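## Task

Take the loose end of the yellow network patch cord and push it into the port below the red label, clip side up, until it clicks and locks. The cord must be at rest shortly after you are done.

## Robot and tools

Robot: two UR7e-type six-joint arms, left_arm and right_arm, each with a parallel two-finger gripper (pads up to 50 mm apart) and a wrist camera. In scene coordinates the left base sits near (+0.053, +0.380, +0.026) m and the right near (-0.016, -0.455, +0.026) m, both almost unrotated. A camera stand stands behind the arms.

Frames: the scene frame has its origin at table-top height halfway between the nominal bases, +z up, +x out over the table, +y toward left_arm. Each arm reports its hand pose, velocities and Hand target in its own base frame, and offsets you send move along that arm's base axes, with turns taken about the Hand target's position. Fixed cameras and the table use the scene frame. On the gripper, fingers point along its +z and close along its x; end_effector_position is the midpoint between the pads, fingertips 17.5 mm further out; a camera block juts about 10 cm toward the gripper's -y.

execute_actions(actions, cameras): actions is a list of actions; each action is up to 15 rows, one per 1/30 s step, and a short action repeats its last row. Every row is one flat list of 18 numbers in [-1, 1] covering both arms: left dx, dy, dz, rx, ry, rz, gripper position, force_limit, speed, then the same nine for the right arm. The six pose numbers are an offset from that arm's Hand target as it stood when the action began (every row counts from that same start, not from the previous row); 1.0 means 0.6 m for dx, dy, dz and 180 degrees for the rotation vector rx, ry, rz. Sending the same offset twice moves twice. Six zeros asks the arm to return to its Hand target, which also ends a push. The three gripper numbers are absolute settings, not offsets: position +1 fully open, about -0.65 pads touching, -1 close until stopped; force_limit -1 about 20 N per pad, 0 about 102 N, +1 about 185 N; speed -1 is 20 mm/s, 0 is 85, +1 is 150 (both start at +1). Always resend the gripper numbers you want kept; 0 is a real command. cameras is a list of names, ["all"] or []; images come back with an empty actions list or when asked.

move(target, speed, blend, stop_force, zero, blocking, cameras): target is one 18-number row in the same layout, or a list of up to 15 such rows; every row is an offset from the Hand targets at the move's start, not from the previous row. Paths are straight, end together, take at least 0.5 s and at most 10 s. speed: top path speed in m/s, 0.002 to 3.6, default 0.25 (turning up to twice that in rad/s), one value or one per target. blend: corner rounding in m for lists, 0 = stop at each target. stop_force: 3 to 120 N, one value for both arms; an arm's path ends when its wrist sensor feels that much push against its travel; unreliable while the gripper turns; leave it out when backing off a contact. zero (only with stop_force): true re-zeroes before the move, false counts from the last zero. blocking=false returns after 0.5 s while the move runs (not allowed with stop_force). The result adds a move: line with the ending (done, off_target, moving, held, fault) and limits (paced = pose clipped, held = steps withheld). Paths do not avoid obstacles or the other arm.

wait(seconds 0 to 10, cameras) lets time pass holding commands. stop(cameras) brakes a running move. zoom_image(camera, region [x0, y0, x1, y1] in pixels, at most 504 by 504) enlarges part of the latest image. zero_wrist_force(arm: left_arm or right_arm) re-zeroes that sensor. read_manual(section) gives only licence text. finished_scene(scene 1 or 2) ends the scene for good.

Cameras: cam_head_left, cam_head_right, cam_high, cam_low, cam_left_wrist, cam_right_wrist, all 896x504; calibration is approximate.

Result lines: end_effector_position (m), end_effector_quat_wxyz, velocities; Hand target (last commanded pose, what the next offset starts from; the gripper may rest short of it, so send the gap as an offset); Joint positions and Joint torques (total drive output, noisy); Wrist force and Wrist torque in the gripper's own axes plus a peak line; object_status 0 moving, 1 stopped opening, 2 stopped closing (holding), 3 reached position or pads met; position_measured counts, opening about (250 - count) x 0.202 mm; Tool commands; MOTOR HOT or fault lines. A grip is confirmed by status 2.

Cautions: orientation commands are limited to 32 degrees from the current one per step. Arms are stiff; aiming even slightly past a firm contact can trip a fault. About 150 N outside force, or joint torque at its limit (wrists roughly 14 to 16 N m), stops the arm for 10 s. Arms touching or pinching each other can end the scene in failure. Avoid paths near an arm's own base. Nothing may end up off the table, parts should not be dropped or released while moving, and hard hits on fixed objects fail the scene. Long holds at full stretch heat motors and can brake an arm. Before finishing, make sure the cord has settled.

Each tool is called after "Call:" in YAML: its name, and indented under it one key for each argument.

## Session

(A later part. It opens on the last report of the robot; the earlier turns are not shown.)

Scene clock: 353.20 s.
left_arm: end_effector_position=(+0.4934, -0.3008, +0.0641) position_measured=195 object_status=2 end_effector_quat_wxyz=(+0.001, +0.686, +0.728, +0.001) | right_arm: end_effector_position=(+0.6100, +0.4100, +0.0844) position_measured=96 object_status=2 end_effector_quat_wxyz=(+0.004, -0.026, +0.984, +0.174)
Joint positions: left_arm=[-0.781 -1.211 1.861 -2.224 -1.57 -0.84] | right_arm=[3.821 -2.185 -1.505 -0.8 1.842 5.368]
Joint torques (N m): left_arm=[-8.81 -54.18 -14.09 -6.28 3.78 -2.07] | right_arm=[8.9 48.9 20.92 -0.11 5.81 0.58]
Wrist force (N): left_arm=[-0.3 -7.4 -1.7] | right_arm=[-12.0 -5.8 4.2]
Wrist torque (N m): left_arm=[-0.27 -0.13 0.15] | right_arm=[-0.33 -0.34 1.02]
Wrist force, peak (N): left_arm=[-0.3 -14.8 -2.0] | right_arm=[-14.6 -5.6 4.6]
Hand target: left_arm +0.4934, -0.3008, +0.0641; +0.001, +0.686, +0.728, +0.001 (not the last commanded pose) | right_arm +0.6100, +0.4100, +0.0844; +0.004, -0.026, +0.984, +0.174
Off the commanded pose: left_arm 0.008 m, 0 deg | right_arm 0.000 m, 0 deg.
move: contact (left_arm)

Call:
move:
  target: [0,-0.0045,0.0033,0,0,0,-1,-0.5,-0.8,0,0,0,0,0,0,-1,-0.4,-1]
  speed: 0.01

Call:
move:
  target: [0.0008,0.0095,0,0,0,0,-1,-0.5,-0.8,0,0,0,0,0,0,-1,-0.4,-1]
  stop_force: 6
  speed: 0.004

Call:
move:
  target: [0,0,0.0025,0,0,0,-1,-0.5,-0.8,0,0,0,0,0,0,-1,-0.4,-1]
  speed: 0.01

Call:
move:
  target: [0.0005,-0.0095,0,0,0,0,-1,-0.5,-0.8,0,0,0,0,0,0,-1,-0.4,-1]
  stop_force: 6
  speed: 0.004

Call:
move:
  target: [0,0,0.0025,0,0,0,-1,-0.5,-0.8,0,0,0,0,0,0,-1,-0.4,-1]
  speed: 0.01

Call:
move:
  target: [0.0005,0.0095,0,0,0,0,-1,-0.5,-0.8,0,0,0,0,0,0,-1,-0.4,-1]
  stop_force: 6
  speed: 0.004

Scene clock: 373.17 s.
left_arm: end_effector_position=(+0.4934, -0.3034, +0.0659) position_measured=195 object_status=2 end_effector_quat_wxyz=(+0.001, +0.686, +0.728, +0.001) end_effector_velocity=(-0.001, -0.001, +0.000) end_effector_angular_velocity=(+0.002, +0.002, +0.000) | right_arm: end_effector_position=(+0.6100, +0.4100, +0.0844) position_measured=96 object_status=2 end_effector_quat_wxyz=(+0.004, -0.026, +0.984, +0.174)
Joint positions: left_arm=[-0.784 -1.211 1.855 -2.218 -1.57 -0.843] | right_arm=[3.821 -2.185 -1.505 -0.8 1.842 5.368]
Joint velocities: left_arm=[-0.002 0 -0.002 0.005 0 -0.002] | right_arm=[within noise]
Joint torques (N m): left_arm=[-10.78 -54.37 -29.51 -0.99 0.49 -2.11] | right_arm=[9.53 48.42 20.9 -0.13 5.79 0.43]
Wrist force (N): left_arm=[1.7 -4.7 0.6] | right_arm=[-11.7 -6.2 2.9]
Wrist torque (N m): left_arm=[-0.13 -0.13 0.11] | right_arm=[-0.35 -0.28 1.03]
Wrist force, peak (N): left_arm=[-0.3 -7.7 -1.5] | right_arm=[-12.4 -6.1 4.3]
Hand target: left_arm +0.4934, -0.3035, +0.0661; +0.001, +0.686, +0.728, +0.001 | right_arm +0.6100, +0.4100, +0.0844; +0.004, -0.026, +0.984, +0.174
Off the commanded pose: left_arm 0.000 m, 0 deg | right_arm 0.000 m, 0 deg.
move: done

Scene clock: 375.33 s.
left_arm: end_effector_position=(+0.4937, -0.3000, +0.0661) position_measured=195 object_status=2 end_effector_quat_wxyz=(+0.001, +0.686, +0.728, +0.001) | right_arm: end_effector_position=(+0.6100, +0.4100, +0.0844) position_measured=96 object_status=2 end_effector_quat_wxyz=(+0.004, -0.026, +0.984, +0.174)
Joint positions: left_arm=[-0.779 -1.214 1.86 -2.219 -1.57 -0.838] | right_arm=[3.821 -2.185 -1.505 -0.8 1.842 5.368]
Joint torques (N m): left_arm=[-7.63 -32.54 -26.81 -0.7 -0.25 -2.09] | right_arm=[8.8 48.86 21.14 0.17 5.8 0.44]
Wrist force (N): left_arm=[-2.9 -7.8 -1.4] | right_arm=[-12.7 -4.5 4.4]
Wrist torque (N m): left_arm=[-0.25 -0.15 0.23] | right_arm=[-0.31 -0.29 1.02]
Wrist force, peak (N): left_arm=[-3.9 -8.6 -1.4] | right_arm=[-13.2 -4.4 4.7]
Hand target: left_arm +0.4937, -0.3000, +0.0661; +0.001, +0.686, +0.728, +0.001 (not the last commanded pose) | right_arm +0.6100, +0.4100, +0.0844; +0.004, -0.026, +0.984, +0.174
Off the commanded pose: left_arm 0.002 m, 0 deg | right_arm 0.000 m, 0 deg.
move: contact (left_arm)

Scene clock: 376.03 s.
left_arm: end_effector_position=(+0.4937, -0.2999, +0.0675) position_measured=195 object_status=2 end_effector_quat_wxyz=(+0.001, +0.686, +0.728, +0.001) | right_arm: end_effector_position=(+0.6100, +0.4100, +0.0844) position_measured=96 object_status=2 end_effector_quat_wxyz=(+0.004, -0.026, +0.984, +0.174)
Joint positions: left_arm=[-0.779 -1.216 1.858 -2.216 -1.57 -0.838] | right_arm=[3.821 -2.185 -1.505 -0.8 1.842 5.368]
Joint torques (N m): left_arm=[-7.18 -55.84 -28.97 -1.01 -0.31 -2.09] | right_arm=[8.95 48.27 21.32 0.19 5.71 0.42]
Wrist force (N): left_arm=[-3.3 -7.8 1.3] | right_arm=[-12.6 -4.5 3.4]
Wrist torque (N m): left_arm=[-0.20 -0.13 0.28] | right_arm=[-0.36 -0.29 1.01]
Wrist force, peak (N): left_arm=[-3.1 -7.9 -1.5] | right_arm=[-12.7 -4.7 4.3]
Hand target: left_arm +0.4937, -0.3000, +0.0676; +0.001, +0.686, +0.728, +0.001 | right_arm +0.6100, +0.4100, +0.0844; +0.004, -0.026, +0.984, +0.174
Off the commanded pose: left_arm 0.000 m, 0 deg | right_arm 0.000 m, 0 deg.
move: done

Scene clock: 377.50 s.
left_arm: end_effector_position=(+0.4938, -0.3008, +0.0677) position_measured=195 object_status=2 end_effector_quat_wxyz=(+0.002, +0.686, +0.728, +0.001) | right_arm: end_effector_position=(+0.6100, +0.4100, +0.0844) position_measured=96 object_status=2 end_effector_quat_wxyz=(+0.004, -0.026, +0.984, +0.174)
Joint positions: left_arm=[-0.78 -1.216 1.857 -2.215 -1.57 -0.839] | right_arm=[3.821 -2.185 -1.505 -0.8 1.842 5.368]
Joint torques (N m): left_arm=[12.06 -54.33 -15.7 -7.56 -0.33 2.39] | right_arm=[9.02 49.15 20.97 0.29 5.82 0.37]
Wrist force (N): left_arm=[2.0 -7.8 1.7] | right_arm=[-12.7 -6.3 2.4]
Wrist torque (N m): left_arm=[-0.19 -0.09 0.11] | right_arm=[-0.37 -0.28 1.02]
Wrist force, peak (N): left_arm=[3.3 -9.2 2.0] | right_arm=[-13.2 -6.8 2.3]
Hand target: left_arm +0.4938, -0.3008, +0.0677; +0.002, +0.686, +0.728, +0.001 (not the last commanded pose) | right_arm +0.6100, +0.4100, +0.0844; +0.004, -0.026, +0.984, +0.174
Off the commanded pose: left_arm 0.005 m, 0 deg | right_arm 0.000 m, 0 deg.
move: contact (left_arm)

Scene clock: 378.20 s.
left_arm: end_effector_position=(+0.4938, -0.3008, +0.0691) position_measured=195 object_status=2 end_effector_quat_wxyz=(+0.002, +0.686, +0.728, +0.001) | right_arm: end_effector_position=(+0.6100, +0.4100, +0.0844) position_measured=96 object_status=2 end_effector_quat_wxyz=(+0.004, -0.026, +0.984, +0.174)
Joint positions: left_arm=[-0.78 -1.218 1.856 -2.211 -1.57 -0.839] | right_arm=[3.821 -2.185 -1.505 -0.8 1.842 5.368]
Joint torques (N m): left_arm=[12.58 -57.25 -32.08 -2.06 -0.4 2.37] | right_arm=[8.89 48.89 21.33 0.35 5.74 0.45]
Wrist force (N): left_arm=[1.9 -9.5 3.6] | right_arm=[-13.3 -5.8 1.8]
Wrist torque (N m): left_arm=[-0.11 -0.06 0.12] | right_arm=[-0.32 -0.28 1.03]
Wrist force, peak (N): left_arm=[2.1 -9.7 3.6] | right_arm=[-13.4 -6.0 1.8]
Hand target: left_arm +0.4938, -0.3008, +0.0692; +0.002, +0.686, +0.728, +0.001 | right_arm +0.6100, +0.4100, +0.0844; +0.004, -0.026, +0.984, +0.174
Off the commanded pose: left_arm 0.000 m, 0 deg | right_arm 0.000 m, 0 deg.
move: done

Scene clock: 379.83 s.
left_arm: end_effector_position=(+0.4938, -0.2996, +0.0692) position_measured=195 object_status=2 end_effector_quat_wxyz=(+0.002, +0.686, +0.728, +0.000) | right_arm: end_effector_position=(+0.6100, +0.4100, +0.0844) position_measured=96 object_status=2 end_effector_quat_wxyz=(+0.004, -0.026, +0.984, +0.174)
Joint positions: left_arm=[-0.779 -1.219 1.857 -2.212 -1.57 -0.837] | right_arm=[3.821 -2.185 -1.505 -0.8 1.842 5.368]
Joint torques (N m): left_arm=[-6.66 -36.84 -31 -1.54 1.24 -2.07] | right_arm=[9.1 49.41 21.89 0.43 5.75 0.3]
Wrist force (N): left_arm=[-2.6 -11.9 3.3] | right_arm=[-13.7 -4.7 3.2]
Wrist torque (N m): left_arm=[-0.19 -0.17 0.24] | right_arm=[-0.33 -0.29 1.01]
Wrist force, peak (N): left_arm=[-3.5 -12.8 3.4] | right_arm=[-14.1 -4.8 3.6]
Hand target: left_arm +0.4938, -0.2996, +0.0692; +0.002, +0.686, +0.728, +0.001 (not the last commanded pose) | right_arm +0.6100, +0.4100, +0.0844; +0.004, -0.026, +0.984, +0.174
Off the commanded pose: left_arm 0.004 m, 0 deg | right_arm 0.000 m, 0 deg.
move: contact (left_arm)

Call:
move:
  target: [0,-0.001,-0.0025,0,0,0,-1,-0.5,-0.8,0,0,0,0,0,0,-1,-0.4,-1]
  speed: 0.01

Call:
move:
  target: [0.02,0.0006,0,0,0,0,-1,-0.5,-0.8,0,0,0,0,0,0,-1,-0.4,-1]
  stop_force: 20
  zero: false
  speed: 0.008
  cameras: ["cam_left_wrist"]

Call:
zoom_image:
  camera: "cam_left_wrist"
  region: [0, 350, 300, 440]

Call:
zoom_image:
  camera: "cam_left_wrist"
  region: [700, 350, 896, 440]

Scene clock: 386.97 s.
left_arm: end_effector_position=(+0.4938, -0.3001, +0.0678) position_measured=195 object_status=2 end_effector_quat_wxyz=(+0.002, +0.686, +0.728, +0.001) | right_arm: end_effector_position=(+0.6100, +0.4100, +0.0844) position_measured=96 object_status=2 end_effector_quat_wxyz=(+0.004, -0.026, +0.984, +0.174)
Joint positions: left_arm=[-0.779 -1.217 1.858 -2.215 -1.57 -0.838] | right_arm=[3.821 -2.185 -1.505 -0.8 1.842 5.368]
Joint torques (N m): left_arm=[-8.18 -28.55 -16.71 -7.53 4.46 -2.17] | right_arm=[9.61 49.27 21.53 0.88 5.7 0.26]
Wrist force (N): left_arm=[0.1 -10.3 1.9] | right_arm=[-12.8 -5.9 3.3]
Wrist torque (N m): left_arm=[-0.20 -0.16 0.18] | right_arm=[-0.34 -0.34 1.01]
Wrist force, peak (N): left_arm=[-2.9 -12.0 3.3] | right_arm=[-13.9 -5.3 3.2]
Hand target: left_arm +0.4938, -0.3002, +0.0677; +0.002, +0.686, +0.728, +0.001 | right_arm +0.6100, +0.4100, +0.0844; +0.004, -0.026, +0.984, +0.174
Off the commanded pose: left_arm 0.000 m, 0 deg | right_arm 0.000 m, 0 deg.
move: done

Scene clock: 388.33 s.
left_arm: end_effector_position=(+0.4949, -0.3002, +0.0676) position_measured=195 object_status=2 end_effector_quat_wxyz=(+0.002, +0.686, +0.728, +0.001) | right_arm: end_effector_position=(+0.6100, +0.4100, +0.0844) position_measured=96 object_status=2 end_effector_quat_wxyz=(+0.004, -0.026, +0.984, +0.174)
Joint positions: left_arm=[-0.778 -1.214 1.855 -2.214 -1.57 -0.837] | right_arm=[3.821 -2.185 -1.505 -0.8 1.842 5.368]
Joint torques (N m): left_arm=[-4.39 -56.9 -21.06 -10.49 3.68 -2.2] | right_arm=[9.17 53.17 21.29 0.89 5.69 0.27]
Wrist force (N): left_arm=[0.7 -24.7 2.6] | right_arm=[-19.6 -4.4 8.4]
Wrist torque (N m): left_arm=[-0.40 -0.06 0.16] | right_arm=[-0.38 -0.47 1.08]
Wrist force, peak (N): left_arm=[0.6 -30.1 3.1] | right_arm=[-21.5 -4.0 8.5]
Hand target: left_arm +0.4949, -0.3002, +0.0676; +0.002, +0.686, +0.728, +0.001 (not the last commanded pose) | right_arm +0.6100, +0.4100, +0.0844; +0.004, -0.026, +0.984, +0.174
Off the commanded pose: left_arm 0.011 m, 0 deg | right_arm 0.000 m, 0 deg.
move: contact (left_arm)
camera_calibration:
cam_left_wrist: T_world_to_cam=[[-0.0409389, 0.99916, -0.00176936, 0.327874], [0.934818, 0.0389276, 0.352987, -0.461354], [0.35276, 0.0127969, -0.935626, 0.0214201], [0, 0, 0, 1]] pos_world=[0.437149, -0.309913, 0.183474]
Images, in order (width x height): cam_left_wrist 896x504.

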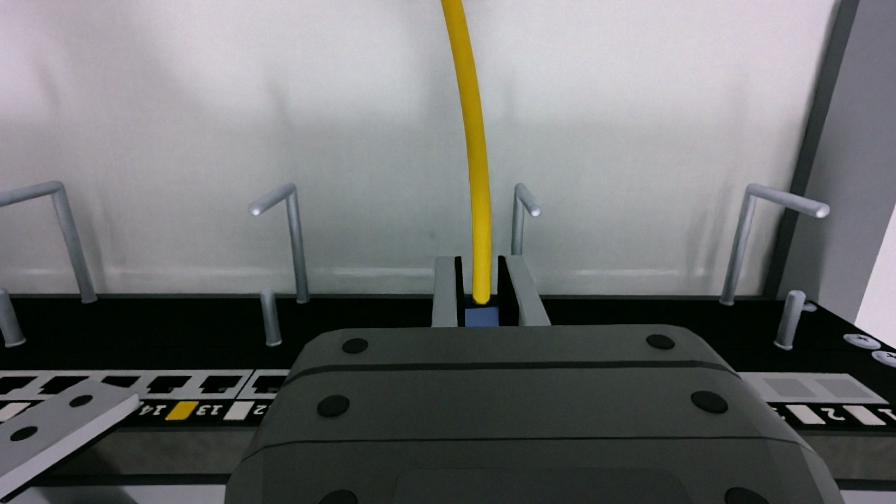

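Scaled by 1.680 from the camera's 896x504 image, which has a finer 1280x720 frame.

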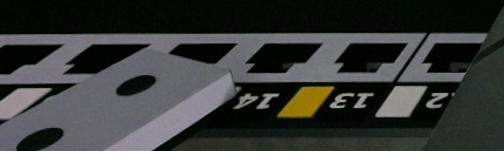

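Scaled by 2.571 from the camera's 896x504 image, which has a finer 1280x720 frame.

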